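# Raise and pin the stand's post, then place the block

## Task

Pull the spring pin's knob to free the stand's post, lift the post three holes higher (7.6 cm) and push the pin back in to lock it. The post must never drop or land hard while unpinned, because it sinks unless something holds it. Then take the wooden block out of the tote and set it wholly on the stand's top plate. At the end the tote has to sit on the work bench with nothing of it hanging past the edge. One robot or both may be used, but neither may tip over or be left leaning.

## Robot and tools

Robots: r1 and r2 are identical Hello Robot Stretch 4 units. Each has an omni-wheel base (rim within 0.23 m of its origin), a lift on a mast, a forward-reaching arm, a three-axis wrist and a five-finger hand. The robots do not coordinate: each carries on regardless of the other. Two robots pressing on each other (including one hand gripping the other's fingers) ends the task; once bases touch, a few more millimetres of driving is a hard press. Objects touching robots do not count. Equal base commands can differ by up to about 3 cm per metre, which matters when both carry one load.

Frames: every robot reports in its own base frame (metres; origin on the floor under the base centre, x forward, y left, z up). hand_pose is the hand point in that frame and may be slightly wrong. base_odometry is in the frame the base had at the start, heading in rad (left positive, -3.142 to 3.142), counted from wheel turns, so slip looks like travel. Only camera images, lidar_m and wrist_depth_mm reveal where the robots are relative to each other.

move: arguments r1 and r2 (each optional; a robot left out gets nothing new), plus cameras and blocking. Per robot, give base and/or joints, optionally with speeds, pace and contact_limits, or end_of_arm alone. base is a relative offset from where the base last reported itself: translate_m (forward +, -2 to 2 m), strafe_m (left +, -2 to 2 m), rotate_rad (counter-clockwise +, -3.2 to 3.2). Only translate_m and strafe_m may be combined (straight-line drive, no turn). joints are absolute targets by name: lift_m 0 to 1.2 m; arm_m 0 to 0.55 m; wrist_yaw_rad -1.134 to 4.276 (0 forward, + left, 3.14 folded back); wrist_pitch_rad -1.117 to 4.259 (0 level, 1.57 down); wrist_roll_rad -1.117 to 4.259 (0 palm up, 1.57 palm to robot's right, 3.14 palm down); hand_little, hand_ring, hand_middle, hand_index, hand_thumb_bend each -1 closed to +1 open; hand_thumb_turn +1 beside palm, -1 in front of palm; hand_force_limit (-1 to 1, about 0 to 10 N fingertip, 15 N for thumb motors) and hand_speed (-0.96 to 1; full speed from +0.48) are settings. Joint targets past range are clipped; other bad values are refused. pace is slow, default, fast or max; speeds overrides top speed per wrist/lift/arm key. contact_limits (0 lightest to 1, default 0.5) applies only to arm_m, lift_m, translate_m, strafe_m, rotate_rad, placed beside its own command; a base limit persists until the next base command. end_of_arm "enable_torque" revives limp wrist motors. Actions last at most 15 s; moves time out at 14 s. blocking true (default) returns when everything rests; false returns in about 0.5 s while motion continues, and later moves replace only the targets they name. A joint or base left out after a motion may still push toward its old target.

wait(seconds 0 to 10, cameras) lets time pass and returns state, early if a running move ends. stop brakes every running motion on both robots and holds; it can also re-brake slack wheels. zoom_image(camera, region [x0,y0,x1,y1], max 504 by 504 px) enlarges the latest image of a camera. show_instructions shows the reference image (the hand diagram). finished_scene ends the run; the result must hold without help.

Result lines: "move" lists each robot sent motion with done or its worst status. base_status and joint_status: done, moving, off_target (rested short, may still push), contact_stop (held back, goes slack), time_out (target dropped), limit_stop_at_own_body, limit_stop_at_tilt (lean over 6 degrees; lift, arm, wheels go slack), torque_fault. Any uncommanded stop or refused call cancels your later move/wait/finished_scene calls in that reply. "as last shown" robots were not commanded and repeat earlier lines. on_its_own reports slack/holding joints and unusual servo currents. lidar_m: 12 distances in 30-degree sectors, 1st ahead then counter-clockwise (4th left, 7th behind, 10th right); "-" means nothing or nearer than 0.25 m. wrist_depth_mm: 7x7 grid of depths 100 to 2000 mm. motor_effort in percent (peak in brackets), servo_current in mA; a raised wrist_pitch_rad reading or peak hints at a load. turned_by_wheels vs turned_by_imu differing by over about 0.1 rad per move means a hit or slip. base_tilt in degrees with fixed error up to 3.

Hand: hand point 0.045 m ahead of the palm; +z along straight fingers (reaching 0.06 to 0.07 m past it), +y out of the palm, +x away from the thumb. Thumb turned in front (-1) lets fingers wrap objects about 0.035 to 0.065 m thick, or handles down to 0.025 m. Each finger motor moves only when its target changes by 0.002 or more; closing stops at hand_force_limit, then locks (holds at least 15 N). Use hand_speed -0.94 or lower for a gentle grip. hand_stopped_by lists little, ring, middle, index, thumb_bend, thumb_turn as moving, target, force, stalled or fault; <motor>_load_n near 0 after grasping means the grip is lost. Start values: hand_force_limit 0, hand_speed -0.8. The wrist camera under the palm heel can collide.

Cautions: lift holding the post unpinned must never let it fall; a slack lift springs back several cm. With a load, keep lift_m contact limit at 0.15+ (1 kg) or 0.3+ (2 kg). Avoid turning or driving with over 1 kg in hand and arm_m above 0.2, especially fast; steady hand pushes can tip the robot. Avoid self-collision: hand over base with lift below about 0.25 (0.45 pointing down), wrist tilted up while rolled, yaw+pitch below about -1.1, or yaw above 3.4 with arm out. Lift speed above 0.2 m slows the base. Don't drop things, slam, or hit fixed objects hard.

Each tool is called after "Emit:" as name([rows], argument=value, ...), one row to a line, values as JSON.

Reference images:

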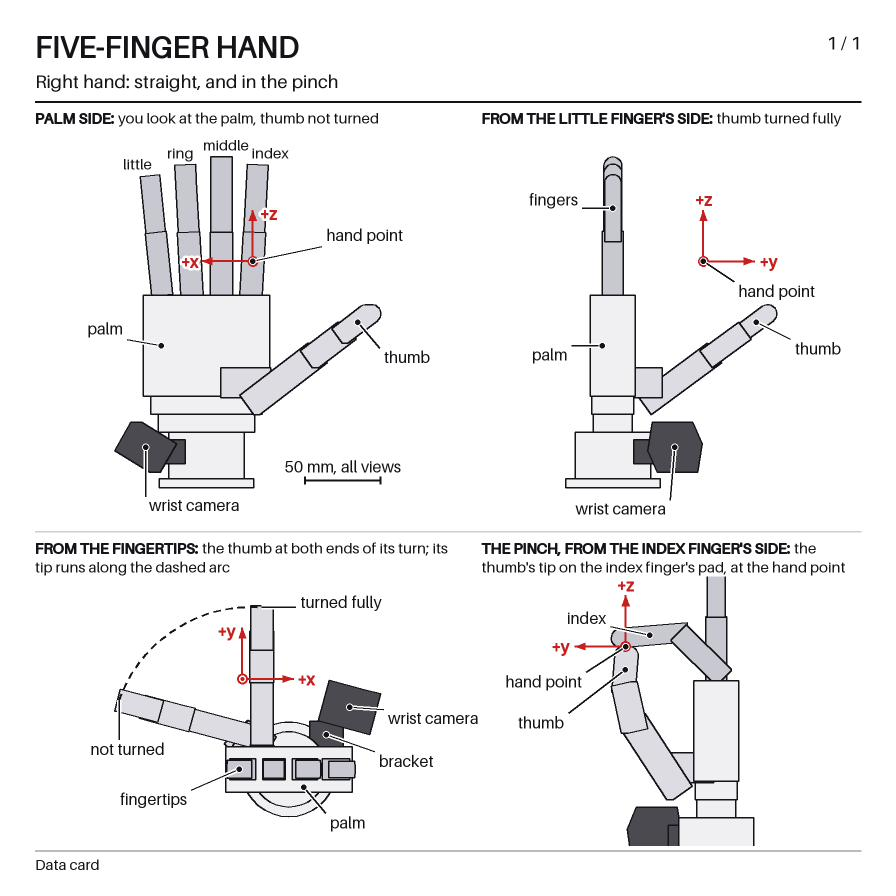

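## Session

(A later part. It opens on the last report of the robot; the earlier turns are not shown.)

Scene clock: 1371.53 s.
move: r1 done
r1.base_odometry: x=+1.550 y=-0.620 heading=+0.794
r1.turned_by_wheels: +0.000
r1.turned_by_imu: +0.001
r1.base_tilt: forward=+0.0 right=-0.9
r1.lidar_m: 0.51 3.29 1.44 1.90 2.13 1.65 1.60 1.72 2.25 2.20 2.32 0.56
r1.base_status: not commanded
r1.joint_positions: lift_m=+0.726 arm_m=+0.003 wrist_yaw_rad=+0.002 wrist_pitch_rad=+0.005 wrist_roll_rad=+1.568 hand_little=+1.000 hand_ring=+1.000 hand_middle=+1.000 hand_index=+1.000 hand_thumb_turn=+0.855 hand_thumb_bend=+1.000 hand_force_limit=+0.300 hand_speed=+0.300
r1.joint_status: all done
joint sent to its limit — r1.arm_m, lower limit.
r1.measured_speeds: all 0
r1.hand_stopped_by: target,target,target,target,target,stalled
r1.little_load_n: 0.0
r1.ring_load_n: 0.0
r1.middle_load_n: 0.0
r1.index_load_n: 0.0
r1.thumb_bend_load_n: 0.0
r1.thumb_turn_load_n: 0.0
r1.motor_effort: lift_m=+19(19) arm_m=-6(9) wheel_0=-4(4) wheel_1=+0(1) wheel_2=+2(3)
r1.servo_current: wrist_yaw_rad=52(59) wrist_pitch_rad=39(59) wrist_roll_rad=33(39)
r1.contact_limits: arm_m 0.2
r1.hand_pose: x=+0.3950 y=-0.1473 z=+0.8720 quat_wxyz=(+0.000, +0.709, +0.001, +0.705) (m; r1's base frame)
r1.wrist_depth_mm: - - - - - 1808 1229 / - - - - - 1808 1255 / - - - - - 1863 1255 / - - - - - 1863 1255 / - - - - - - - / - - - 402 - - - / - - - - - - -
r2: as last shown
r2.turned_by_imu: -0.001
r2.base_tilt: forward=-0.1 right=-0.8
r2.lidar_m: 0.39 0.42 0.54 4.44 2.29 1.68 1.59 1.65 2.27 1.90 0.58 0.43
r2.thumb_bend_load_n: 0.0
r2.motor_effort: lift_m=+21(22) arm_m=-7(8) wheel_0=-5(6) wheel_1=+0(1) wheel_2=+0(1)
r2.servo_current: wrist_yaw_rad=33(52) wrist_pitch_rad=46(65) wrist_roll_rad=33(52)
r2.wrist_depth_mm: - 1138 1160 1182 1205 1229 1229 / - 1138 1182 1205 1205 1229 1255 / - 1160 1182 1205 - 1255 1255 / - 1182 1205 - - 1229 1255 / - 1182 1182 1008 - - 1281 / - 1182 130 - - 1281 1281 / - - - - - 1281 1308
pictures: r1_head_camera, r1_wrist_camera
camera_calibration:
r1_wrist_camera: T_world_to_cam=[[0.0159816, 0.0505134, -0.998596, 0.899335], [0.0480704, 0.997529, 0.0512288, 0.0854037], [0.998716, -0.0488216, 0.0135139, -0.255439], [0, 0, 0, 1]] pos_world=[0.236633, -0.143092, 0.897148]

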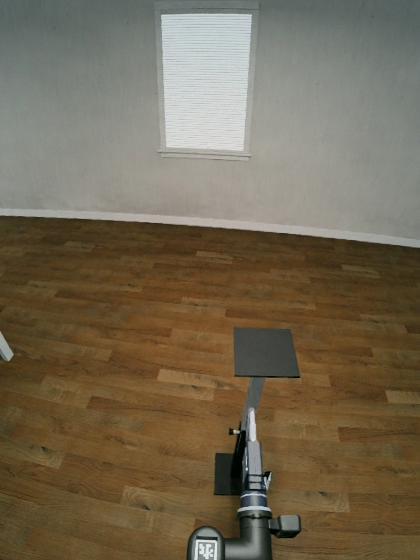

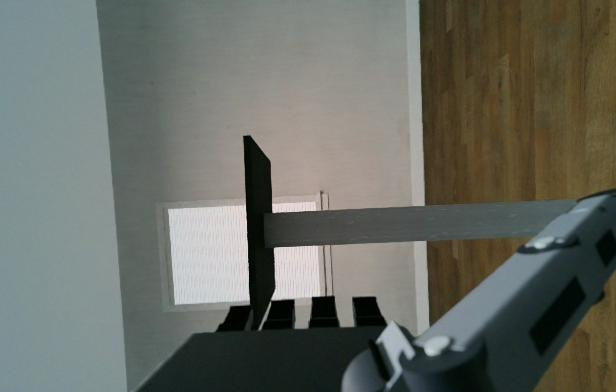

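Emit:
move(r1={"base": {"translate_m": -0.5}}, r2={"base": {"translate_m": 0.12, "strafe_m": 0.24}})

Emit:
move(r2={"joints": {"arm_m": 0.46}}, cameras=["r2_head_camera", "r2_wrist_camera", "r1_head_camera"])

Scene clock: 1400.60 s.
move: r1 done; r2 done
r1.base_odometry: x=+1.200 y=-0.976 heading=+0.794
r1.turned_by_wheels: +0.000
r1.turned_by_imu: +0.003
r1.base_tilt: forward=+0.1 right=-0.8
r1.lidar_m: 1.00 1.94 1.69 2.31 1.48 1.11 1.10 1.18 1.77 2.16 2.28 3.29
r1.base_status: done
r1.joint_positions: lift_m=+0.726 arm_m=+0.003 wrist_yaw_rad=+0.002 wrist_pitch_rad=+0.005 wrist_roll_rad=+1.568 hand_little=+1.000 hand_ring=+1.000 hand_middle=+1.000 hand_index=+1.000 hand_thumb_turn=+0.855 hand_thumb_bend=+1.000 hand_force_limit=+0.300 hand_speed=+0.300
r1.joint_status: not commanded
r1.measured_speeds: all 0
r1.hand_stopped_by: target,target,target,target,target,stalled
r1.little_load_n: 0.0
r1.ring_load_n: 0.0
r1.middle_load_n: 0.0
r1.index_load_n: 0.0
r1.thumb_bend_load_n: 0.0
r1.thumb_turn_load_n: 0.0
r1.motor_effort: lift_m=+19(19) arm_m=-5(6) wheel_0=-2(7) wheel_1=+0(8) wheel_2=+0(11)
r1.servo_current: wrist_yaw_rad=39(59) wrist_pitch_rad=26(72) wrist_roll_rad=39(39)
r1.contact_limits: arm_m 0.2
r1.hand_pose: x=+0.3950 y=-0.1473 z=+0.8720 quat_wxyz=(+0.000, +0.709, +0.001, +0.705) (m; r1's base frame)
r1.wrist_depth_mm: - - - - - 1808 1229 / - - - - - 1863 1255 / - - - - - 1808 1229 / - - - - - 1808 1336 / - - - - - - - / - - - - - - - / - - - - - - -
r2.base_odometry: x=+0.217 y=+2.123 heading=-2.114
r2.turned_by_wheels: -0.001
r2.turned_by_imu: -0.001
r2.base_tilt: forward=-0.1 right=-0.7
r2.lidar_m: 0.27 0.27 0.37 4.20 2.50 1.83 1.73 1.79 2.30 2.27 0.39 0.29
r2.base_status: done
r2.joint_positions: lift_m=+1.100 arm_m=+0.003 wrist_yaw_rad=+0.002 wrist_pitch_rad=+1.568 wrist_roll_rad=+1.423 hand_little=+1.000 hand_ring=+1.000 hand_middle=+1.000 hand_index=+1.000 hand_thumb_turn=-1.000 hand_thumb_bend=+1.000 hand_force_limit=+0.700 hand_speed=+0.300
r2.joint_status: not commanded
r2.measured_speeds: all 0
r2.hand_stopped_by: target,target,target,target,target,target
r2.little_load_n: 0.0
r2.ring_load_n: 0.0
r2.middle_load_n: 0.0
r2.index_load_n: 0.0
r2.thumb_bend_load_n: 0.0
r2.thumb_turn_load_n: -0.5
r2.motor_effort: lift_m=+21(22) arm_m=-8(8) wheel_0=-5(14) wheel_1=+2(12) wheel_2=-3(13)
r2.servo_current: wrist_yaw_rad=39(52) wrist_pitch_rad=52(65) wrist_roll_rad=33(59)
r2.hand_pose: x=+0.1528 y=-0.1515 z=+1.0565 quat_wxyz=(+0.000, +0.997, +0.075, +0.002) (m; r2's base frame)
r2.wrist_depth_mm: 427 - 1182 1182 1205 1205 1229 / 433 - 1182 1182 1205 1229 1255 / 427 - 1182 1205 - 1229 1281 / - - 1182 1160 - 1255 1255 / - - 1205 1008 - - 1281 / - 109 130 - - 1255 1281 / - - - - - 1281 1281
pictures: none

Scene clock: 1403.03 s.
move: r2 done
r1: as last shown
r1.turned_by_imu: +0.001
r1.base_tilt: forward=+0.0 right=-0.8
r1.lidar_m: 1.02 1.95 1.70 2.31 1.47 1.12 1.11 1.18 1.73 2.14 2.29 3.32
r1.motor_effort: lift_m=+19(19) arm_m=-6(6) wheel_0=-2(2) wheel_1=+0(0) wheel_2=+0(1)
r1.servo_current: wrist_yaw_rad=39(65) wrist_pitch_rad=46(65) wrist_roll_rad=33(39)
r1.contact_limits: arm_m 0.2
r1.wrist_depth_mm: - - - - - 1808 1229 / - - - - - 1808 1255 / - - - - - 1863 1255 / - - - - - 1863 1336 / - - - - - - - / - - - - - - - / - - - - - - -
r2.base_odometry: x=+0.217 y=+2.123 heading=-2.114
r2.turned_by_wheels: +0.000
r2.turned_by_imu: -0.001
r2.base_tilt: forward=-0.1 right=-0.7
r2.lidar_m: 0.27 0.28 0.38 4.20 2.51 1.82 1.72 1.79 2.30 2.27 0.38 0.26
r2.base_status: not commanded
r2.joint_positions: lift_m=+1.100 arm_m=+0.460 wrist_yaw_rad=+0.001 wrist_pitch_rad=+1.568 wrist_roll_rad=+1.423 hand_little=+1.000 hand_ring=+1.000 hand_middle=+1.000 hand_index=+1.000 hand_thumb_turn=-1.000 hand_thumb_bend=+1.000 hand_force_limit=+0.700 hand_speed=+0.300
r2.joint_status: all done
r2.measured_speeds: all 0
r2.hand_stopped_by: target,target,target,target,target,target
r2.little_load_n: 0.0
r2.ring_load_n: 0.0
r2.middle_load_n: 0.0
r2.index_load_n: 0.0
r2.thumb_bend_load_n: -0.5
r2.thumb_turn_load_n: 0.0
r2.motor_effort: lift_m=+21(22) arm_m=+8(16) wheel_0=-6(6) wheel_1=+2(2) wheel_2=-3(4)
r2.servo_current: wrist_yaw_rad=26(59) wrist_pitch_rad=52(65) wrist_roll_rad=39(52)
r2.hand_pose: x=+0.6098 y=-0.1515 z=+1.0565 quat_wxyz=(+0.000, +0.997, +0.075, +0.002) (m; r2's base frame)
r2.wrist_depth_mm: - 353 389 - - - - / - - - 107 - - - / - - - - - - - / 362 - - 334 - - - / - - - - - - 469 / - - 130 - - - 1255 / - - - - - - 1255
pictures: r1_head_camera, r2_head_camera, r2_wrist_camera
camera_calibration:
r2_wrist_camera: T_world_to_cam=[[-0.985479, -0.165753, 0.0368355, 0.55235], [-0.164079, 0.985438, 0.0446046, 0.191038], [-0.0436925, 0.037913, -0.998325, 1.24671], [0, 0, 0, 1]] pos_world=[0.630146, -0.14397, 1.21576]

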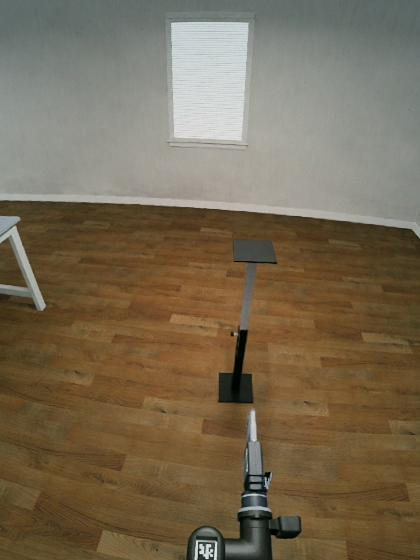

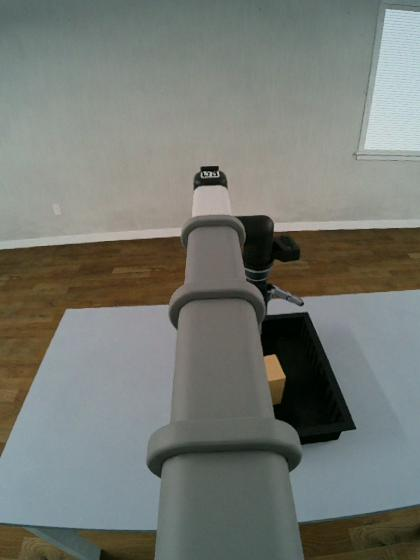

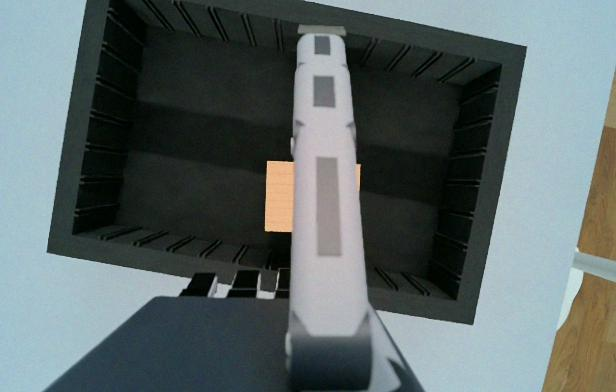

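Emit:
move(r2={"base": {"strafe_m": 0.0106}, "joints": {"arm_m": 0.446}})

Emit:
move(r2={"joints": {"lift_m": 1.0}}, cameras=["r2_wrist_camera", "r2_head_camera"])

Scene clock: 1432.83 s.
move: r2 done
r1: as last shown
r1.base_tilt: forward=+0.0 right=-0.9
r1.lidar_m: 1.02 1.95 1.69 2.32 1.48 1.12 1.11 1.19 1.73 2.14 2.28 3.32
r1.motor_effort: lift_m=+18(19) arm_m=-6(6) wheel_0=-2(3) wheel_1=+0(0) wheel_2=+0(0)
r1.servo_current: wrist_yaw_rad=59(59) wrist_pitch_rad=39(52) wrist_roll_rad=33(33)
r1.contact_limits: arm_m 0.2
r1.wrist_depth_mm: - - - - - 1863 1229 / - - - - - 1808 1281 / - - - - - 1808 1255 / - - - - - 1863 1336 / - - - - - - - / - - - - - - - / - - - - - - -
r2.base_odometry: x=+0.226 y=+2.118 heading=-2.115
r2.turned_by_wheels: +0.000
r2.turned_by_imu: -0.001
r2.base_tilt: forward=-0.1 right=-0.7
r2.lidar_m: 0.26 0.28 0.39 4.19 2.51 1.81 1.73 1.78 2.31 2.28 0.40 0.27
r2.base_status: done
r2.joint_positions: lift_m=+1.100 arm_m=+0.446 wrist_yaw_rad=+0.001 wrist_pitch_rad=+1.568 wrist_roll_rad=+1.423 hand_little=+1.000 hand_ring=+1.000 hand_middle=+1.000 hand_index=+1.000 hand_thumb_turn=-1.000 hand_thumb_bend=+1.000 hand_force_limit=+0.700 hand_speed=+0.300
r2.joint_status: all done
r2.measured_speeds: all 0
r2.hand_stopped_by: target,target,target,target,target,target
r2.little_load_n: 0.0
r2.ring_load_n: 0.0
r2.middle_load_n: -0.5
r2.index_load_n: 0.0
r2.thumb_bend_load_n: 0.0
r2.thumb_turn_load_n: 0.0
r2.motor_effort: lift_m=+21(21) arm_m=-8(11) wheel_0=-6(14) wheel_1=+2(9) wheel_2=+0(5)
r2.servo_current: wrist_yaw_rad=33(59) wrist_pitch_rad=46(65) wrist_roll_rad=46(46)
r2.hand_pose: x=+0.5965 y=-0.1515 z=+1.0565 quat_wxyz=(+0.000, +0.997, +0.075, +0.002) (m; r2's base frame)
r2.wrist_depth_mm: - 368 - 359 - - - / 355 - - 106 - - - / 359 - - - - - - / - - - - - - 1229 / - - - - - - 1255 / - - 130 - - - 1255 / - - - - - - 1255
pictures: none

Scene clock: 1434.27 s.
move: r2 done
r1: as last shown
r1.base_tilt: forward=+0.0 right=-0.8
r1.lidar_m: 1.02 1.96 1.69 2.33 1.48 1.14 1.11 1.19 1.76 2.15 2.28 3.30
r1.motor_effort: lift_m=+19(19) arm_m=-6(6) wheel_0=-2(2) wheel_1=+0(0) wheel_2=+0(0)
r1.servo_current: wrist_yaw_rad=46(65) wrist_pitch_rad=59(59) wrist_roll_rad=33(39)
r1.contact_limits: arm_m 0.2
r1.wrist_depth_mm: - - - - - 1863 1255 / - - - - - 1808 1229 / - - - - - 1921 1255 / - - - - - 1808 1336 / - - - - - - - / - - - - - - - / - - - - - - -
r2.base_odometry: x=+0.226 y=+2.118 heading=-2.115
r2.turned_by_wheels: +0.000
r2.turned_by_imu: +0.000
r2.base_tilt: forward=-0.1 right=-0.7
r2.lidar_m: 0.26 0.27 0.38 4.18 2.50 1.81 1.72 1.77 2.31 2.28 0.40 0.28
r2.base_status: not commanded
r2.joint_positions: lift_m=+1.000 arm_m=+0.446 wrist_yaw_rad=+0.001 wrist_pitch_rad=+1.568 wrist_roll_rad=+1.423 hand_little=+1.000 hand_ring=+1.000 hand_middle=+1.000 hand_index=+1.000 hand_thumb_turn=-1.000 hand_thumb_bend=+1.000 hand_force_limit=+0.700 hand_speed=+0.300
r2.joint_status: all done
r2.measured_speeds: all 0
r2.hand_stopped_by: target,target,target,target,target,target
r2.little_load_n: 0.0
r2.ring_load_n: 0.0
r2.middle_load_n: 0.0
r2.index_load_n: 0.0
r2.thumb_bend_load_n: 0.0
r2.thumb_turn_load_n: 0.0
r2.motor_effort: lift_m=+16(22) arm_m=-8(9) wheel_0=-6(7) wheel_1=+1(2) wheel_2=+0(0)
r2.servo_current: wrist_yaw_rad=26(46) wrist_pitch_rad=52(59) wrist_roll_rad=33(52)
r2.hand_pose: x=+0.5965 y=-0.1515 z=+0.9569 quat_wxyz=(+0.000, +0.997, +0.075, +0.002) (m; r2's base frame)
r2.wrist_depth_mm: - - - - - - - / - - - 106 - 324 - / - - - - - - - / - - 232 232 - - - / 294 - 296 - - - - / - 109 130 - - - - / - - - - - - -
pictures: r2_head_camera, r2_wrist_camera
camera_calibration:
r2_wrist_camera: T_world_to_cam=[[-0.985479, -0.165753, 0.0368355, 0.542813], [-0.164079, 0.985438, 0.0446046, 0.193282], [-0.0436925, 0.037913, -0.998325, 1.14669], [0, 0, 0, 1]] pos_world=[0.616746, -0.14397, 1.11616]

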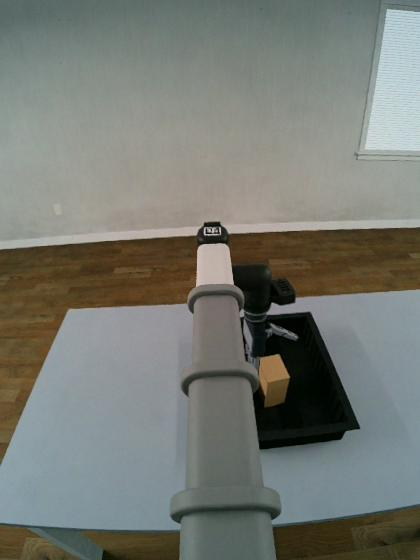

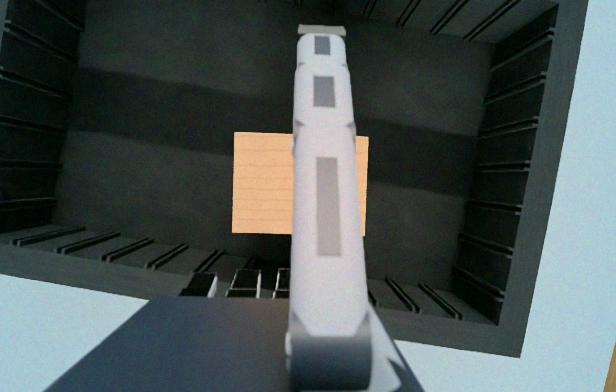

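Emit:
move(r2={"joints": {"lift_m": 0.891}, "speeds": {"lift_m": 0.08}, "contact_limits": {"lift_m": 0.1}}, cameras=["r2_wrist_camera", "r2_head_camera"])

Scene clock: 1450.23 s.
move: r2 done
r1: as last shown
r1.turned_by_imu: +0.002
r1.base_tilt: forward=+0.0 right=-0.9
r1.lidar_m: 1.02 1.96 1.68 2.31 1.47 1.15 1.09 1.19 1.76 2.15 2.30 3.30
r1.servo_current: wrist_yaw_rad=46(59) wrist_pitch_rad=39(52) wrist_roll_rad=39(39)
r1.contact_limits: arm_m 0.2
r1.wrist_depth_mm: - - - - - 1756 1229 / - - - - - 1863 1229 / - - - - - 1863 1229 / - - - - - 1863 1308 / - - - - - - - / - - - - - - - / - - - - - - -
r2.base_odometry: x=+0.226 y=+2.118 heading=-2.115
r2.turned_by_wheels: +0.000
r2.turned_by_imu: -0.001
r2.base_tilt: forward=-0.1 right=-0.7
r2.lidar_m: 0.27 0.28 0.39 4.19 2.53 1.79 1.71 1.78 2.31 2.26 0.38 0.29
r2.base_status: not commanded
r2.joint_positions: lift_m=+0.891 arm_m=+0.446 wrist_yaw_rad=+0.001 wrist_pitch_rad=+1.568 wrist_roll_rad=+1.423 hand_little=+1.000 hand_ring=+1.000 hand_middle=+1.000 hand_index=+1.000 hand_thumb_turn=-1.000 hand_thumb_bend=+1.000 hand_force_limit=+0.700 hand_speed=+0.300
r2.joint_status: all done
r2.measured_speeds: all 0
r2.hand_stopped_by: target,target,target,target,target,target
r2.little_load_n: 0.0
r2.ring_load_n: 0.0
r2.middle_load_n: 0.0
r2.index_load_n: 0.0
r2.thumb_bend_load_n: 0.0
r2.thumb_turn_load_n: 0.0
r2.motor_effort: lift_m=+16(19) arm_m=-8(9) wheel_0=-6(7) wheel_1=+2(2) wheel_2=+0(0)
r2.servo_current: wrist_yaw_rad=39(52) wrist_pitch_rad=52(65) wrist_roll_rad=26(52)
r2.contact_limits: lift_m 0.1
r2.hand_pose: x=+0.5965 y=-0.1515 z=+0.8479 quat_wxyz=(+0.000, +0.997, +0.075, +0.002) (m; r2's base frame)
r2.wrist_depth_mm: - - - - - - - / - - 122 108 - - - / - - 123 123 124 - - / - - 123 - 125 - - / - - 124 125 126 - - / - 127 130 - - - - / - - - - - 203 -
pictures: r2_head_camera, r2_wrist_camera
camera_calibration:
r2_wrist_camera: T_world_to_cam=[[-0.985479, -0.165753, 0.0368355, 0.546828], [-0.164079, 0.985438, 0.0446046, 0.198144], [-0.0436925, 0.037913, -0.998325, 1.03788], [0, 0, 0, 1]] pos_world=[0.616746, -0.14397, 1.00716]

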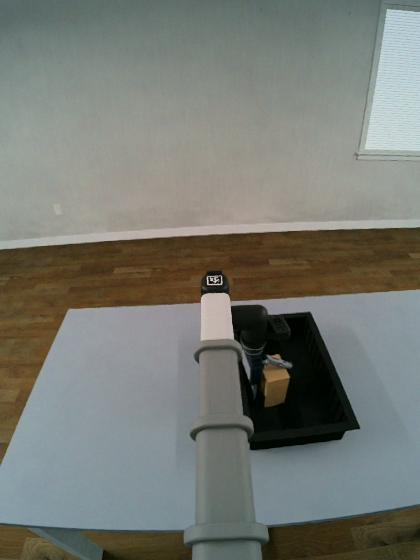

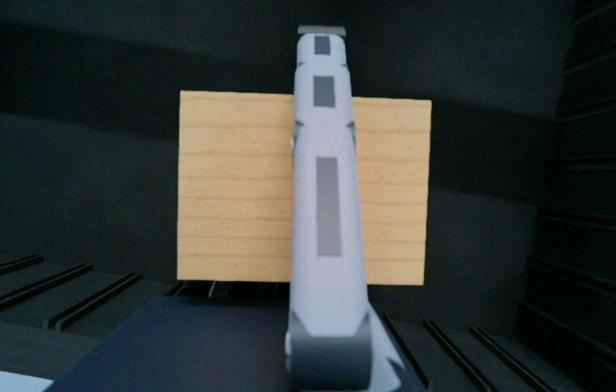

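Emit:
move(r2={"joints": {"hand_speed": -0.85, "hand_force_limit": 0.1, "hand_thumb_bend": -0.5}}, cameras=["r2_wrist_camera"])

Emit:
move(r2={"joints": {"hand_speed": -0.9, "hand_force_limit": -0.3, "hand_index": 0.0, "hand_middle": 0.0, "hand_ring": 0.0, "hand_little": 0.0}}, cameras=["r2_wrist_camera", "r2_head_camera"])

Scene clock: 1466.97 s.
move: r2 off_target
r1: as last shown
r1.turned_by_imu: +0.004
r1.base_tilt: forward=+0.1 right=-0.9
r1.lidar_m: 1.00 1.96 1.68 2.30 1.49 1.14 1.10 1.19 1.76 2.15 2.28 3.32
r1.motor_effort: lift_m=+19(19) arm_m=-6(6) wheel_0=-2(2) wheel_1=+0(0) wheel_2=+0(1)
r1.servo_current: wrist_yaw_rad=39(59) wrist_pitch_rad=59(65) wrist_roll_rad=33(46)
r1.contact_limits: arm_m 0.2
r1.wrist_depth_mm: - - - - - 1808 1255 / - - - - - 1808 1281 / - - - - - 1921 1229 / - - - - - 1863 1336 / - - - - - - - / - - - - - - - / - - - - - - -
r2.base_odometry: x=+0.226 y=+2.118 heading=-2.115
r2.turned_by_wheels: +0.000
r2.turned_by_imu: -0.003
r2.base_tilt: forward=-0.1 right=-0.8
r2.lidar_m: 0.27 0.30 0.36 4.19 2.52 1.80 1.72 1.81 2.31 2.27 0.38 0.28
r2.base_status: not commanded
r2.joint_positions: lift_m=+0.891 arm_m=+0.446 wrist_yaw_rad=+0.001 wrist_pitch_rad=+1.568 wrist_roll_rad=+1.423 hand_little=+1.000 hand_ring=+1.000 hand_middle=+1.000 hand_index=+1.000 hand_thumb_turn=-1.000 hand_thumb_bend=+0.812 hand_force_limit=+0.100 hand_speed=-0.850
r2.joint_status: hand_thumb_bend off_target (ended at +0.812, target -0.500); the others done
r2.measured_speeds: all 0
r2.hand_stopped_by: target,target,target,target,force,target
r2.little_load_n: 0.0
r2.ring_load_n: 0.0
r2.middle_load_n: 0.0
r2.index_load_n: 0.0
r2.thumb_bend_load_n: 8.0
r2.thumb_turn_load_n: 1.0
r2.motor_effort: lift_m=+16(17) arm_m=-8(8) wheel_0=-6(7) wheel_1=+1(2) wheel_2=+0(1)
r2.servo_current: wrist_yaw_rad=33(65) wrist_pitch_rad=52(65) wrist_roll_rad=33(52)
r2.contact_limits: lift_m 0.1
r2.hand_pose: x=+0.5965 y=-0.1515 z=+0.8479 quat_wxyz=(+0.000, +0.997, +0.075, +0.002) (m; r2's base frame)
r2.wrist_depth_mm: - - - - - - - / - - - - - - - / - - 125 126 127 - - / - - 126 - 128 - - / - - 126 127 128 - - / - 127 127 127 - - - / - - - - - 208 -
pictures: r2_wrist_camera
camera_calibration:
r2_wrist_camera: T_world_to_cam=[[-0.985479, -0.165753, 0.0368355, 0.546828], [-0.164079, 0.985438, 0.0446046, 0.198144], [-0.0436925, 0.037913, -0.998325, 1.03788], [0, 0, 0, 1]] pos_world=[0.616746, -0.14397, 1.00716]

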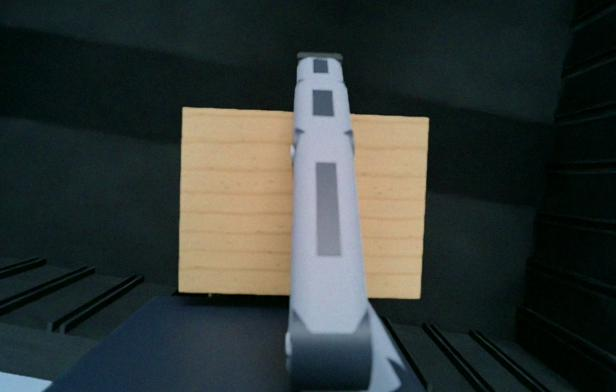

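Scene clock: 1471.03 s.
move: r2 off_target
r1: as last shown
r1.turned_by_imu: +0.002
r1.base_tilt: forward=+0.1 right=-0.8
r1.lidar_m: 1.01 1.95 1.67 2.29 1.48 1.14 1.11 1.18 1.76 2.15 2.29 3.30
r1.thumb_turn_load_n: 0.5
r1.motor_effort: lift_m=+19(19) arm_m=-6(6) wheel_0=-2(2) wheel_1=+0(1) wheel_2=+0(1)
r1.servo_current: wrist_yaw_rad=59(72) wrist_pitch_rad=52(65) wrist_roll_rad=26(46)
r1.contact_limits: arm_m 0.2
r1.wrist_depth_mm: - - - - - 1863 1229 / - - - - - 1808 1255 / - - - - - 1863 1281 / - - - - - 1863 1308 / - - - - - - - / - - - - - - - / - - - - - - -
r2.base_odometry: x=+0.226 y=+2.118 heading=-2.115
r2.turned_by_wheels: +0.000
r2.turned_by_imu: -0.001
r2.base_tilt: forward=-0.1 right=-0.7
r2.lidar_m: 0.26 0.27 0.38 4.19 2.49 1.81 1.72 1.78 2.32 2.29 0.41 0.29
r2.base_status: not commanded
r2.joint_positions: lift_m=+0.891 arm_m=+0.446 wrist_yaw_rad=+0.001 wrist_pitch_rad=+1.568 wrist_roll_rad=+1.423 hand_little=+0.000 hand_ring=+0.788 hand_middle=+0.816 hand_index=+0.797 hand_thumb_turn=-1.000 hand_thumb_bend=+0.813 hand_force_limit=-0.300 hand_speed=-0.900
r2.joint_status: hand_ring off_target (ended at +0.788, target +0.000); hand_middle off_target (ended at +0.816, target +0.000); hand_index off_target (ended at +0.797, target +0.000); the others done
r2.measured_speeds: all 0
r2.hand_stopped_by: target,force,force,force,force,target
r2.little_load_n: 2.0
r2.ring_load_n: 5.0
r2.middle_load_n: 0.0
r2.index_load_n: 3.0
r2.thumb_bend_load_n: 15.0
r2.thumb_turn_load_n: 7.5
r2.motor_effort: lift_m=+16(17) arm_m=-8(9) wheel_0=-6(7) wheel_1=+2(2) wheel_2=+0(1)
r2.servo_current: wrist_yaw_rad=33(52) wrist_pitch_rad=52(65) wrist_roll_rad=39(59)
r2.contact_limits: lift_m 0.1
r2.hand_pose: x=+0.5965 y=-0.1515 z=+0.8479 quat_wxyz=(+0.000, +0.997, +0.075, +0.002) (m; r2's base frame)
r2.wrist_depth_mm: - - - - - - - / - - - - - - - / - - 125 125 126 - - / - - 125 - 128 - - / - - 126 127 128 - - / - 127 127 127 - - - / - - - - - 205 -
pictures: r2_head_camera, r2_wrist_camera
camera_calibration:
r2_wrist_camera: T_world_to_cam=[[-0.985463, -0.16585, 0.0368312, 0.546808], [-0.164176, 0.985422, 0.044608, 0.198198], [-0.0436925, 0.0379127, -0.998325, 1.03788], [0, 0, 0, 1]] pos_world=[0.616746, -0.143969, 1.00716]

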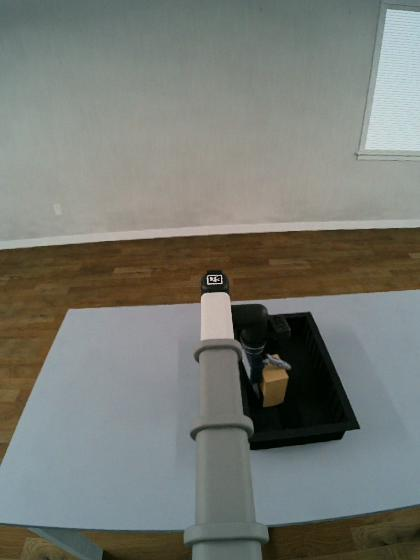

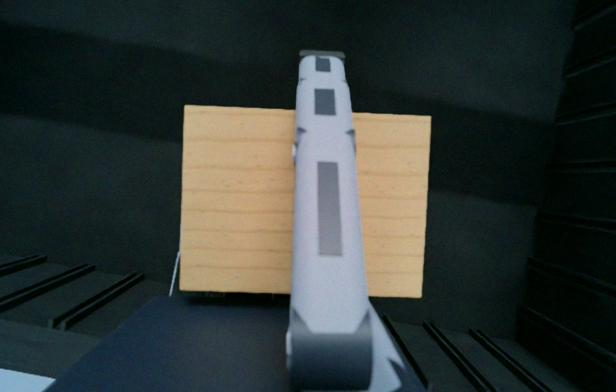

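Emit:
move(r2={"joints": {"lift_m": 0.93}, "speeds": {"lift_m": 0.08}}, cameras=["r2_wrist_camera"])

Emit:
move(r2={"joints": {"lift_m": 1.12}, "speeds": {"lift_m": 0.15}}, cameras=["r2_wrist_camera", "r2_head_camera"])

Scene clock: 1479.63 s.
move: r2 done
r1: as last shown
r1.base_tilt: forward=+0.0 right=-0.9
r1.lidar_m: 1.02 1.95 1.70 2.30 1.46 1.13 1.10 1.19 1.77 2.16 2.28 3.30
r1.thumb_turn_load_n: 0.0
r1.motor_effort: lift_m=+19(19) arm_m=-5(6) wheel_0=-2(2) wheel_1=+0(0) wheel_2=+0(0)
r1.servo_current: wrist_yaw_rad=52(52) wrist_pitch_rad=46(59) wrist_roll_rad=33(39)
r1.contact_limits: arm_m 0.2
r1.wrist_depth_mm: - - - - - 1808 1255 / - - - - - 1808 1229 / - - - - - 1921 1255 / - - - - - 1808 1336 / - - - - - - - / - - - - - - - / - - - - - - -
r2.base_odometry: x=+0.226 y=+2.118 heading=-2.115
r2.turned_by_wheels: +0.000
r2.turned_by_imu: -0.001
r2.base_tilt: forward=-0.1 right=-0.7
r2.lidar_m: 0.25 0.27 0.39 4.20 2.52 1.81 1.72 1.77 2.31 2.27 0.38 0.26
r2.base_status: not commanded
r2.joint_positions: lift_m=+0.930 arm_m=+0.446 wrist_yaw_rad=+0.001 wrist_pitch_rad=+1.568 wrist_roll_rad=+1.423 hand_little=+0.000 hand_ring=+0.788 hand_middle=+0.816 hand_index=+0.797 hand_thumb_turn=-1.000 hand_thumb_bend=+0.810 hand_force_limit=-0.300 hand_speed=-0.900
r2.joint_status: all done
r2.measured_speeds: all 0
r2.hand_stopped_by: target,force,force,force,force,target
r2.little_load_n: 0.0
r2.ring_load_n: 0.0
r2.middle_load_n: -0.5
r2.index_load_n: 0.0
r2.thumb_bend_load_n: 0.0
r2.thumb_turn_load_n: 0.0
r2.motor_effort: lift_m=+21(24) arm_m=-8(8) wheel_0=-6(7) wheel_1=+1(2) wheel_2=+0(0)
r2.servo_current: wrist_yaw_rad=39(52) wrist_pitch_rad=46(59) wrist_roll_rad=26(52)
r2.hand_pose: x=+0.5965 y=-0.1515 z=+0.8865 quat_wxyz=(+0.000, +0.997, +0.075, +0.002) (m; r2's base frame)
r2.wrist_depth_mm: - - - - - - - / - - - 122 - - - / - - 161 - - - - / - - 162 163 - - - / 254 - 163 - - - - / - 127 130 - - - - / - - - - - 216 -
pictures: r2_wrist_camera
camera_calibration:
r2_wrist_camera: T_world_to_cam=[[-0.985463, -0.16585, 0.0368312, 0.545387], [-0.164176, 0.985422, 0.044608, 0.196476], [-0.0436925, 0.0379127, -0.998325, 1.07641], [0, 0, 0, 1]] pos_world=[0.616746, -0.143969, 1.04576]

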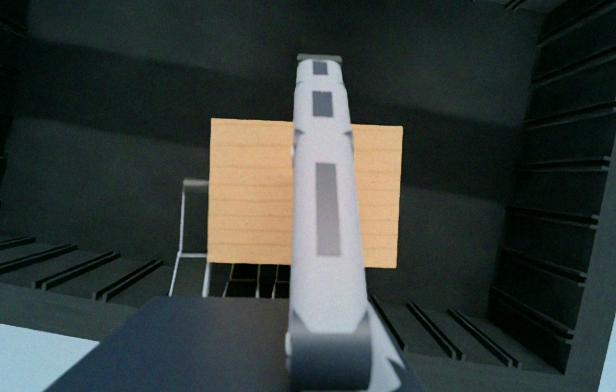

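Scene clock: 1481.70 s.
move: r2 done
r1.base_odometry: x=+1.200 y=-0.976 heading=+0.794
r1.turned_by_wheels: +0.000
r1.turned_by_imu: +0.001
r1.base_tilt: forward=+0.0 right=-0.8
r1.lidar_m: 1.01 1.97 1.68 2.32 1.48 1.15 1.10 1.18 1.74 2.16 2.28 3.30
r1.base_status: not commanded
r1.joint_positions: lift_m=+0.726 arm_m=+0.003 wrist_yaw_rad=+0.002 wrist_pitch_rad=+0.005 wrist_roll_rad=+1.568 hand_little=+1.000 hand_ring=+1.000 hand_middle=+1.000 hand_index=+1.000 hand_thumb_turn=+0.855 hand_thumb_bend=+1.000 hand_force_limit=+0.300 hand_speed=+0.300
r1.joint_status: not commanded
r1.measured_speeds: all 0
r1.hand_stopped_by: target,target,target,target,target,stalled
r1.little_load_n: 0.0
r1.ring_load_n: 0.0
r1.middle_load_n: 0.0
r1.index_load_n: 0.0
r1.thumb_bend_load_n: 0.0
r1.thumb_turn_load_n: 0.0
r1.motor_effort: lift_m=+19(19) arm_m=-6(6) wheel_0=-2(2) wheel_1=+0(1) wheel_2=+0(1)
r1.servo_current: wrist_yaw_rad=46(65) wrist_pitch_rad=33(59) wrist_roll_rad=26(39)
r1.contact_limits: arm_m 0.2
r1.hand_pose: x=+0.3950 y=-0.1473 z=+0.8720 quat_wxyz=(+0.000, +0.709, +0.001, +0.705) (m; r1's base frame)
r1.wrist_depth_mm: - - - - - 1808 1255 / - - - - - 1863 1229 / - - - - - 1863 1229 / - - - - - 1863 1336 / - - - - - - - / - - - - - - - / - - - - - - -
r2.base_odometry: x=+0.226 y=+2.118 heading=-2.115
r2.turned_by_wheels: +0.000
r2.turned_by_imu: -0.001
r2.base_tilt: forward=+0.0 right=-0.6
r2.lidar_m: 0.25 0.29 0.39 4.19 2.49 1.81 1.73 1.79 2.31 2.27 0.40 0.28
r2.base_status: not commanded
r2.joint_positions: lift_m=+1.120 arm_m=+0.446 wrist_yaw_rad=+0.001 wrist_pitch_rad=+1.568 wrist_roll_rad=+1.423 hand_little=+0.000 hand_ring=+0.788 hand_middle=+0.816 hand_index=+0.797 hand_thumb_turn=-1.000 hand_thumb_bend=+0.810 hand_force_limit=-0.300 hand_speed=-0.900
r2.joint_status: all done
r2.measured_speeds: all 0
r2.hand_stopped_by: target,force,force,force,force,target
r2.little_load_n: 0.0
r2.ring_load_n: 0.0
r2.middle_load_n: 0.5
r2.index_load_n: 0.0
r2.thumb_bend_load_n: 0.0
r2.thumb_turn_load_n: 0.0
r2.motor_effort: lift_m=+21(27) arm_m=-8(8) wheel_0=-6(7) wheel_1=+1(2) wheel_2=+0(1)
r2.servo_current: wrist_yaw_rad=39(52) wrist_pitch_rad=52(65) wrist_roll_rad=39(52)
r2.hand_pose: x=+0.5965 y=-0.1515 z=+1.0765 quat_wxyz=(+0.000, +0.997, +0.075, +0.002) (m; r2's base frame)
r2.wrist_depth_mm: - - 404 - - - - / - - - 122 - - - / - - - - - - 1255 / - - 175 - - - 1229 / - - 170 - - - 1255 / - - 130 - - - 1255 / - - - - - - 1281
pictures: r2_head_camera, r2_wrist_camera
camera_calibration:
r2_wrist_camera: T_world_to_cam=[[-0.985463, -0.16585, 0.0368312, 0.538389], [-0.164176, 0.985422, 0.044608, 0.188001], [-0.0436925, 0.0379127, -0.998325, 1.26609], [0, 0, 0, 1]] pos_world=[0.616746, -0.143969, 1.23576]

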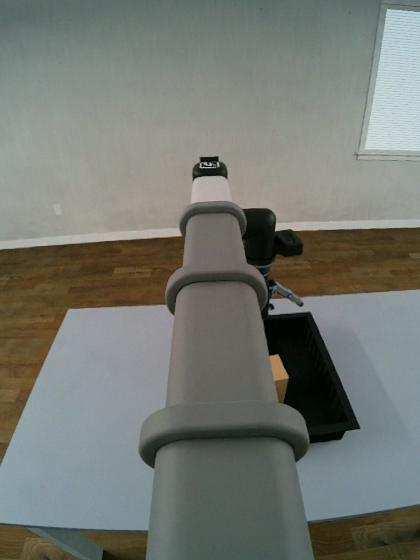

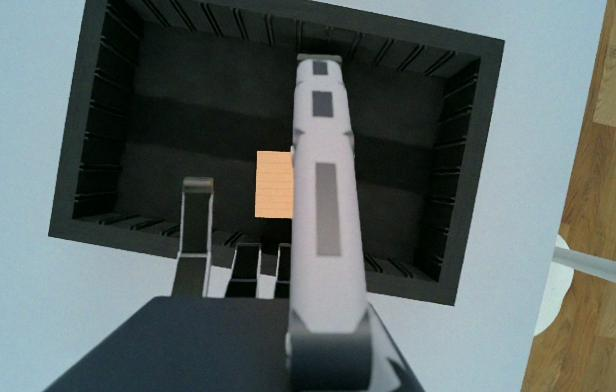

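Emit:
move(r2={"joints": {"hand_little": 1, "hand_ring": 1, "hand_middle": 1, "hand_index": 1, "hand_thumb_bend": 1, "hand_speed": 0.0, "lift_m": 1.05}}, cameras=["r2_wrist_camera", "r2_head_camera"])

Scene clock: 1520.93 s.
move: r2 done
r1: as last shown
r1.turned_by_imu: +0.002
r1.base_tilt: forward=+0.0 right=-1.0
r1.lidar_m: 1.02 1.93 1.69 2.33 1.49 1.13 1.10 1.18 1.76 2.15 2.28 3.30
r1.motor_effort: lift_m=+19(19) arm_m=-5(6) wheel_0=-2(2) wheel_1=+0(0) wheel_2=+0(1)
r1.servo_current: wrist_yaw_rad=52(59) wrist_pitch_rad=39(52) wrist_roll_rad=33(39)
r1.contact_limits: arm_m 0.2
r1.wrist_depth_mm: - - - - - 1808 1229 / - - - - - 1808 1255 / - - - - - 1921 1281 / - - - - - 1863 1336 / - - - - - - - / - - - - - - - / - - - - - - -
r2.base_odometry: x=+0.226 y=+2.118 heading=-2.115
r2.turned_by_wheels: +0.000
r2.turned_by_imu: -0.001
r2.base_tilt: forward=-0.2 right=-0.7
r2.lidar_m: 0.26 0.27 0.37 4.19 2.49 1.80 1.72 1.78 2.31 2.26 0.38 0.29
r2.base_status: not commanded
r2.joint_positions: lift_m=+1.050 arm_m=+0.446 wrist_yaw_rad=+0.001 wrist_pitch_rad=+1.568 wrist_roll_rad=+1.423 hand_little=+1.000 hand_ring=+1.000 hand_middle=+1.000 hand_index=+1.000 hand_thumb_turn=-1.000 hand_thumb_bend=+1.000 hand_force_limit=-0.300 hand_speed=+0.000
r2.joint_status: all done
r2.measured_speeds: all 0
r2.hand_stopped_by: target,target,target,target,target,target
r2.little_load_n: 0.0
r2.ring_load_n: 0.0
r2.middle_load_n: 0.0
r2.index_load_n: 0.0
r2.thumb_bend_load_n: 0.0
r2.thumb_turn_load_n: 0.0
r2.motor_effort: lift_m=+17(20) arm_m=-8(8) wheel_0=-6(7) wheel_1=+1(2) wheel_2=+0(1)
r2.servo_current: wrist_yaw_rad=52(52) wrist_pitch_rad=52(59) wrist_roll_rad=46(52)
r2.hand_pose: x=+0.5965 y=-0.1515 z=+1.0069 quat_wxyz=(+0.000, +0.997, +0.075, +0.002) (m; r2's base frame)
r2.wrist_depth_mm: 304 - - - - 315 - / 309 - - 107 - 368 - / 312 - - - - - - / - - - 282 - - - / - - - - - - - / - - 130 - - - - / - - - - - - 1205
pictures: r2_head_camera, r2_wrist_camera
camera_calibration:
r2_wrist_camera: T_world_to_cam=[[-0.985463, -0.16585, 0.0368312, 0.540952], [-0.164176, 0.985422, 0.044608, 0.191105], [-0.0436925, 0.0379127, -0.998325, 1.19661], [0, 0, 0, 1]] pos_world=[0.616746, -0.143969, 1.16616]

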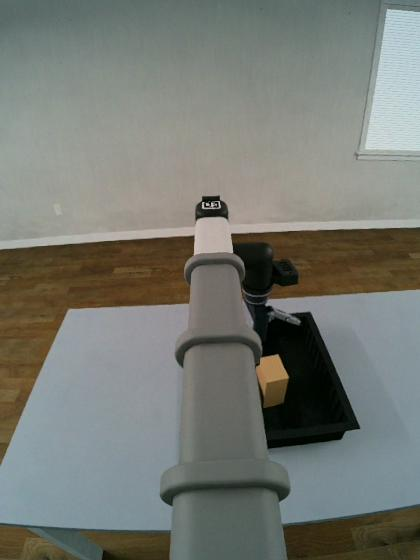

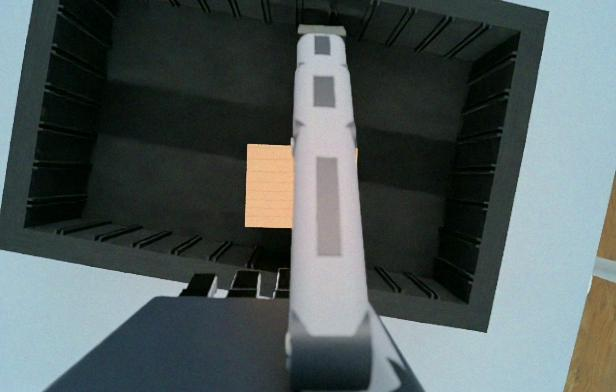

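Emit:
move(r2={"joints": {"lift_m": 0.93}, "contact_limits": {"lift_m": 0.1}, "speeds": {"lift_m": 0.1}}, cameras=["r2_wrist_camera", "r2_head_left_camera", "r2_head_right_camera"])

Scene clock: 1602.53 s.
move: r2 done
r1: as last shown
r1.base_tilt: forward=+0.1 right=-0.8
r1.lidar_m: 1.03 1.95 1.70 2.30 1.46 1.13 1.11 1.19 1.77 2.16 2.28 3.32
r1.motor_effort: lift_m=+19(19) arm_m=-6(6) wheel_0=-2(2) wheel_1=+0(0) wheel_2=+0(0)
r1.servo_current: wrist_yaw_rad=65(65) wrist_pitch_rad=33(65) wrist_roll_rad=33(46)
r1.contact_limits: arm_m 0.2
r1.wrist_depth_mm: - - - - - 1863 1255 / - - - - - 1863 1255 / - - - - - 1921 1255 / - - - - - 1808 1336 / - - - - - - - / - - - - - - - / - - - - - - -
r2.base_odometry: x=+0.226 y=+2.118 heading=-2.115
r2.turned_by_wheels: +0.000
r2.turned_by_imu: -0.001
r2.base_tilt: forward=-0.1 right=-0.7
r2.lidar_m: 0.27 0.27 0.39 4.19 2.50 1.82 1.73 1.77 2.29 2.26 0.38 0.28
r2.base_status: not commanded
r2.joint_positions: lift_m=+0.930 arm_m=+0.446 wrist_yaw_rad=+0.001 wrist_pitch_rad=+1.568 wrist_roll_rad=+1.423 hand_little=+1.000 hand_ring=+1.000 hand_middle=+1.000 hand_index=+1.000 hand_thumb_turn=-1.000 hand_thumb_bend=+1.000 hand_force_limit=-0.300 hand_speed=+0.000
r2.joint_status: all done
r2.measured_speeds: all 0
r2.hand_stopped_by: target,target,target,target,target,target
r2.little_load_n: -0.5
r2.ring_load_n: -0.5
r2.middle_load_n: 0.0
r2.index_load_n: 0.0
r2.thumb_bend_load_n: 0.0
r2.thumb_turn_load_n: 0.0
r2.motor_effort: lift_m=+16(20) arm_m=-8(8) wheel_0=-6(7) wheel_1=+1(2) wheel_2=+0(1)
r2.servo_current: wrist_yaw_rad=26(59) wrist_pitch_rad=59(65) wrist_roll_rad=39(46)
r2.contact_limits: lift_m 0.1
r2.hand_pose: x=+0.5965 y=-0.1515 z=+0.8869 quat_wxyz=(+0.000, +0.997, +0.075, +0.002) (m; r2's base frame)
r2.wrist_depth_mm: - - - - - - - / - - - 106 - - - / - - 162 - - - - / - - 163 163 - - - / 253 - 163 - - - - / - 127 130 - - - - / - - - - - - -
pictures: r2_head_left_camera, r2_head_right_camera, r2_wrist_camera
camera_calibration:
r2_wrist_camera: T_world_to_cam=[[-0.985463, -0.16585, 0.0368312, 0.545372], [-0.164176, 0.985422, 0.044608, 0.196458], [-0.0436925, 0.0379127, -0.998325, 1.07681], [0, 0, 0, 1]] pos_world=[0.616746, -0.143969, 1.04616]

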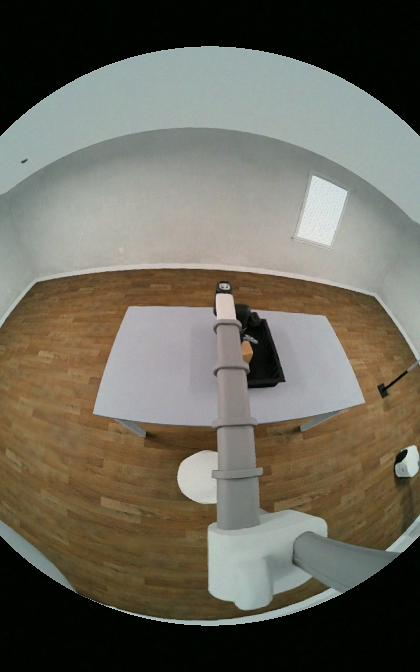

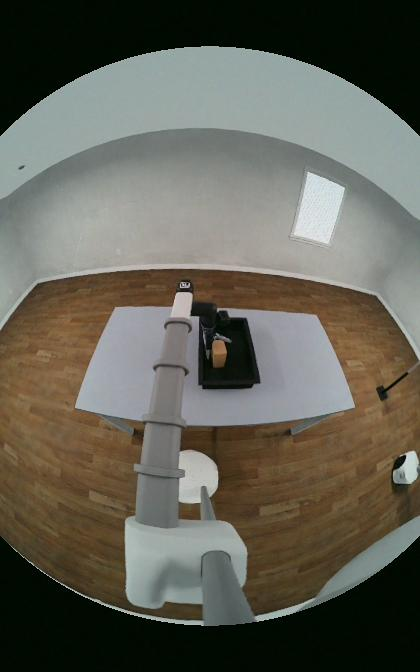

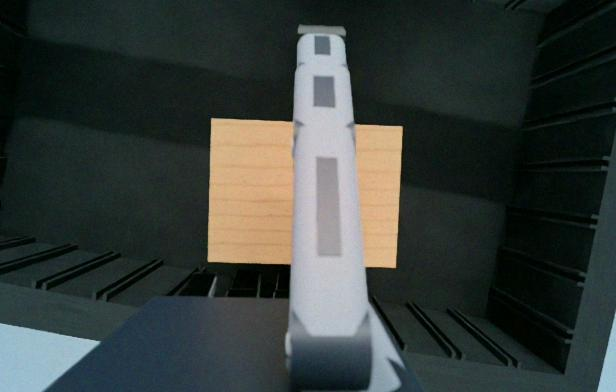

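Emit:
move(r2={"joints": {"lift_m": 0.882}, "contact_limits": {"lift_m": 0.1}, "speeds": {"lift_m": 0.05}}, cameras=["r2_wrist_camera"])

Emit:
move(r2={"joints": {"hand_force_limit": 0.8, "hand_speed": -0.85, "hand_thumb_bend": -0.2}}, cameras=["r2_wrist_camera", "r2_head_right_camera"])

Scene clock: 1619.37 s.
move: r2 done
r1: as last shown
r1.lidar_m: 1.01 1.95 1.68 2.31 1.48 1.13 1.09 1.18 1.77 2.16 2.27 3.31
r1.motor_effort: lift_m=+19(19) arm_m=-6(7) wheel_0=-2(2) wheel_1=+0(0) wheel_2=+0(1)
r1.servo_current: wrist_yaw_rad=59(59) wrist_pitch_rad=46(52) wrist_roll_rad=33(33)
r1.contact_limits: arm_m 0.2
r1.wrist_depth_mm: - - - - - 1808 1229 / - - - - - 1808 1255 / - - - - - 1808 1255 / - - - - - 1921 1336 / - - - - - - - / - - - - - - - / - - - - - - -
r2.base_odometry: x=+0.226 y=+2.118 heading=-2.115
r2.turned_by_wheels: +0.000
r2.turned_by_imu: -0.001
r2.base_tilt: forward=-0.1 right=-0.8
r2.lidar_m: 0.26 0.27 0.40 4.19 2.53 1.79 1.71 1.79 2.31 2.25 0.40 0.29
r2.base_status: not commanded
r2.joint_positions: lift_m=+0.883 arm_m=+0.446 wrist_yaw_rad=+0.001 wrist_pitch_rad=+1.568 wrist_roll_rad=+1.423 hand_little=+1.000 hand_ring=+1.000 hand_middle=+1.000 hand_index=+1.000 hand_thumb_turn=-1.000 hand_thumb_bend=+1.000 hand_force_limit=-0.300 hand_speed=+0.000
r2.joint_status: all done
r2.measured_speeds: all 0
r2.hand_stopped_by: target,target,target,target,target,target
r2.little_load_n: 0.0
r2.ring_load_n: 0.0
r2.middle_load_n: 0.0
r2.index_load_n: 0.0
r2.thumb_bend_load_n: 2.0
r2.thumb_turn_load_n: 1.0
r2.motor_effort: lift_m=+12(20) arm_m=-8(8) wheel_0=-6(7) wheel_1=+1(2) wheel_2=+0(1)
r2.servo_current: wrist_yaw_rad=39(52) wrist_pitch_rad=52(59) wrist_roll_rad=39(46)
r2.contact_limits: lift_m 0.1
r2.hand_pose: x=+0.5965 y=-0.1515 z=+0.8393 quat_wxyz=(+0.000, +0.997, +0.075, +0.002) (m; r2's base frame)
r2.wrist_depth_mm: - - - - - - - / - - - - - - - / - - 118 - 119 - - / - - 118 119 120 - - / - - 119 120 121 - - / - 127 120 120 - - - / - - - - - 213 -
pictures: r2_wrist_camera
camera_calibration:
r2_wrist_camera: T_world_to_cam=[[-0.985463, -0.16585, 0.0368312, 0.547125], [-0.164176, 0.985422, 0.044608, 0.198582], [-0.0436925, 0.0379127, -0.998325, 1.02929], [0, 0, 0, 1]] pos_world=[0.616746, -0.143969, 0.998557]

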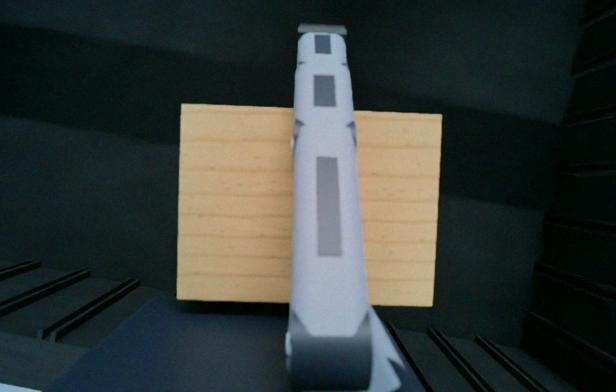

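Scene clock: 1624.40 s.
move: r2 off_target
r1: as last shown
r1.lidar_m: 1.00 1.95 1.68 2.29 1.48 1.13 1.10 1.19 1.77 2.15 2.29 3.33
r1.motor_effort: lift_m=+19(19) arm_m=-6(6) wheel_0=-2(2) wheel_1=+0(0) wheel_2=+0(1)
r1.servo_current: wrist_yaw_rad=26(59) wrist_pitch_rad=39(65) wrist_roll_rad=26(46)
r1.contact_limits: arm_m 0.2
r1.wrist_depth_mm: - - - - - 1808 1205 / - - - - - 1808 1229 / - - - - - 1921 1255 / - - - - - 1863 1336 / - - - - - - - / - - - - - - - / - - - - - - -
r2.base_odometry: x=+0.226 y=+2.118 heading=-2.115
r2.turned_by_wheels: +0.000
r2.turned_by_imu: -0.001
r2.base_tilt: forward=-0.1 right=-0.6
r2.lidar_m: 0.26 0.28 0.38 4.19 2.48 1.80 1.72 1.80 2.33 2.26 0.39 0.29
r2.base_status: not commanded
r2.joint_positions: lift_m=+0.883 arm_m=+0.446 wrist_yaw_rad=+0.001 wrist_pitch_rad=+1.568 wrist_roll_rad=+1.423 hand_little=+1.000 hand_ring=+1.000 hand_middle=+1.000 hand_index=+1.000 hand_thumb_turn=-1.000 hand_thumb_bend=+0.951 hand_force_limit=+0.800 hand_speed=-0.850
r2.joint_status: hand_thumb_bend off_target (ended at +0.951, target -0.200); the others done
r2.measured_speeds: all 0
r2.hand_stopped_by: target,target,target,target,force,target
r2.little_load_n: 0.0
r2.ring_load_n: 0.0
r2.middle_load_n: 0.0
r2.index_load_n: 0.0
r2.thumb_bend_load_n: 13.5
r2.thumb_turn_load_n: 1.5
r2.motor_effort: lift_m=+12(12) arm_m=-8(8) wheel_0=-6(7) wheel_1=+1(2) wheel_2=+0(0)
r2.servo_current: wrist_yaw_rad=33(59) wrist_pitch_rad=52(65) wrist_roll_rad=46(52)
r2.contact_limits: lift_m 0.1
r2.hand_pose: x=+0.5965 y=-0.1515 z=+0.8393 quat_wxyz=(+0.000, +0.997, +0.075, +0.002) (m; r2's base frame)
r2.wrist_depth_mm: - - - - - - - / - - - - - - - / - - 119 - 120 - - / - - 119 120 121 - - / - - 120 121 121 - - / - 127 121 121 - - - / - - - - - 216 -
pictures: r2_head_right_camera, r2_wrist_camera
camera_calibration:
r2_wrist_camera: T_world_to_cam=[[-0.98546, -0.165867, 0.0368304, 0.547121], [-0.164193, 0.985419, 0.0446086, 0.198592], [-0.0436925, 0.0379127, -0.998325, 1.02929], [0, 0, 0, 1]] pos_world=[0.616746, -0.143969, 0.998557]

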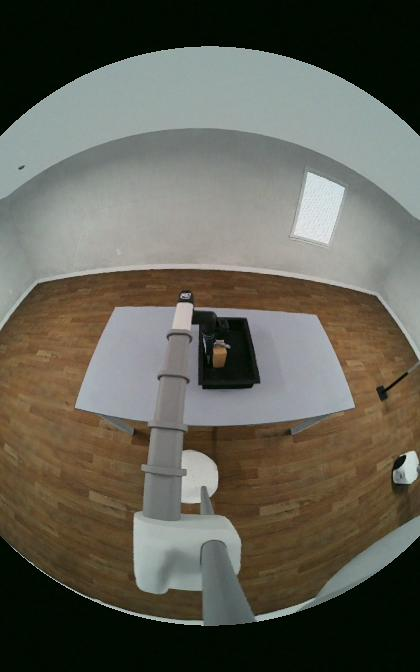

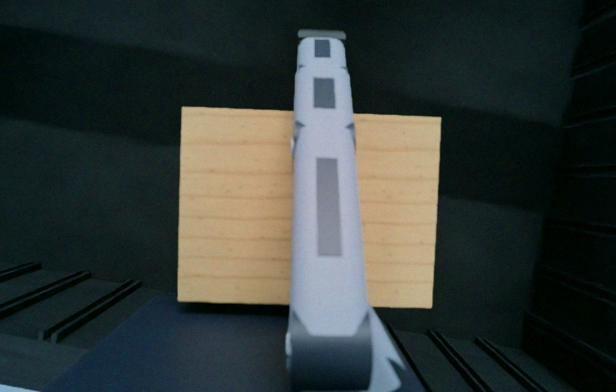

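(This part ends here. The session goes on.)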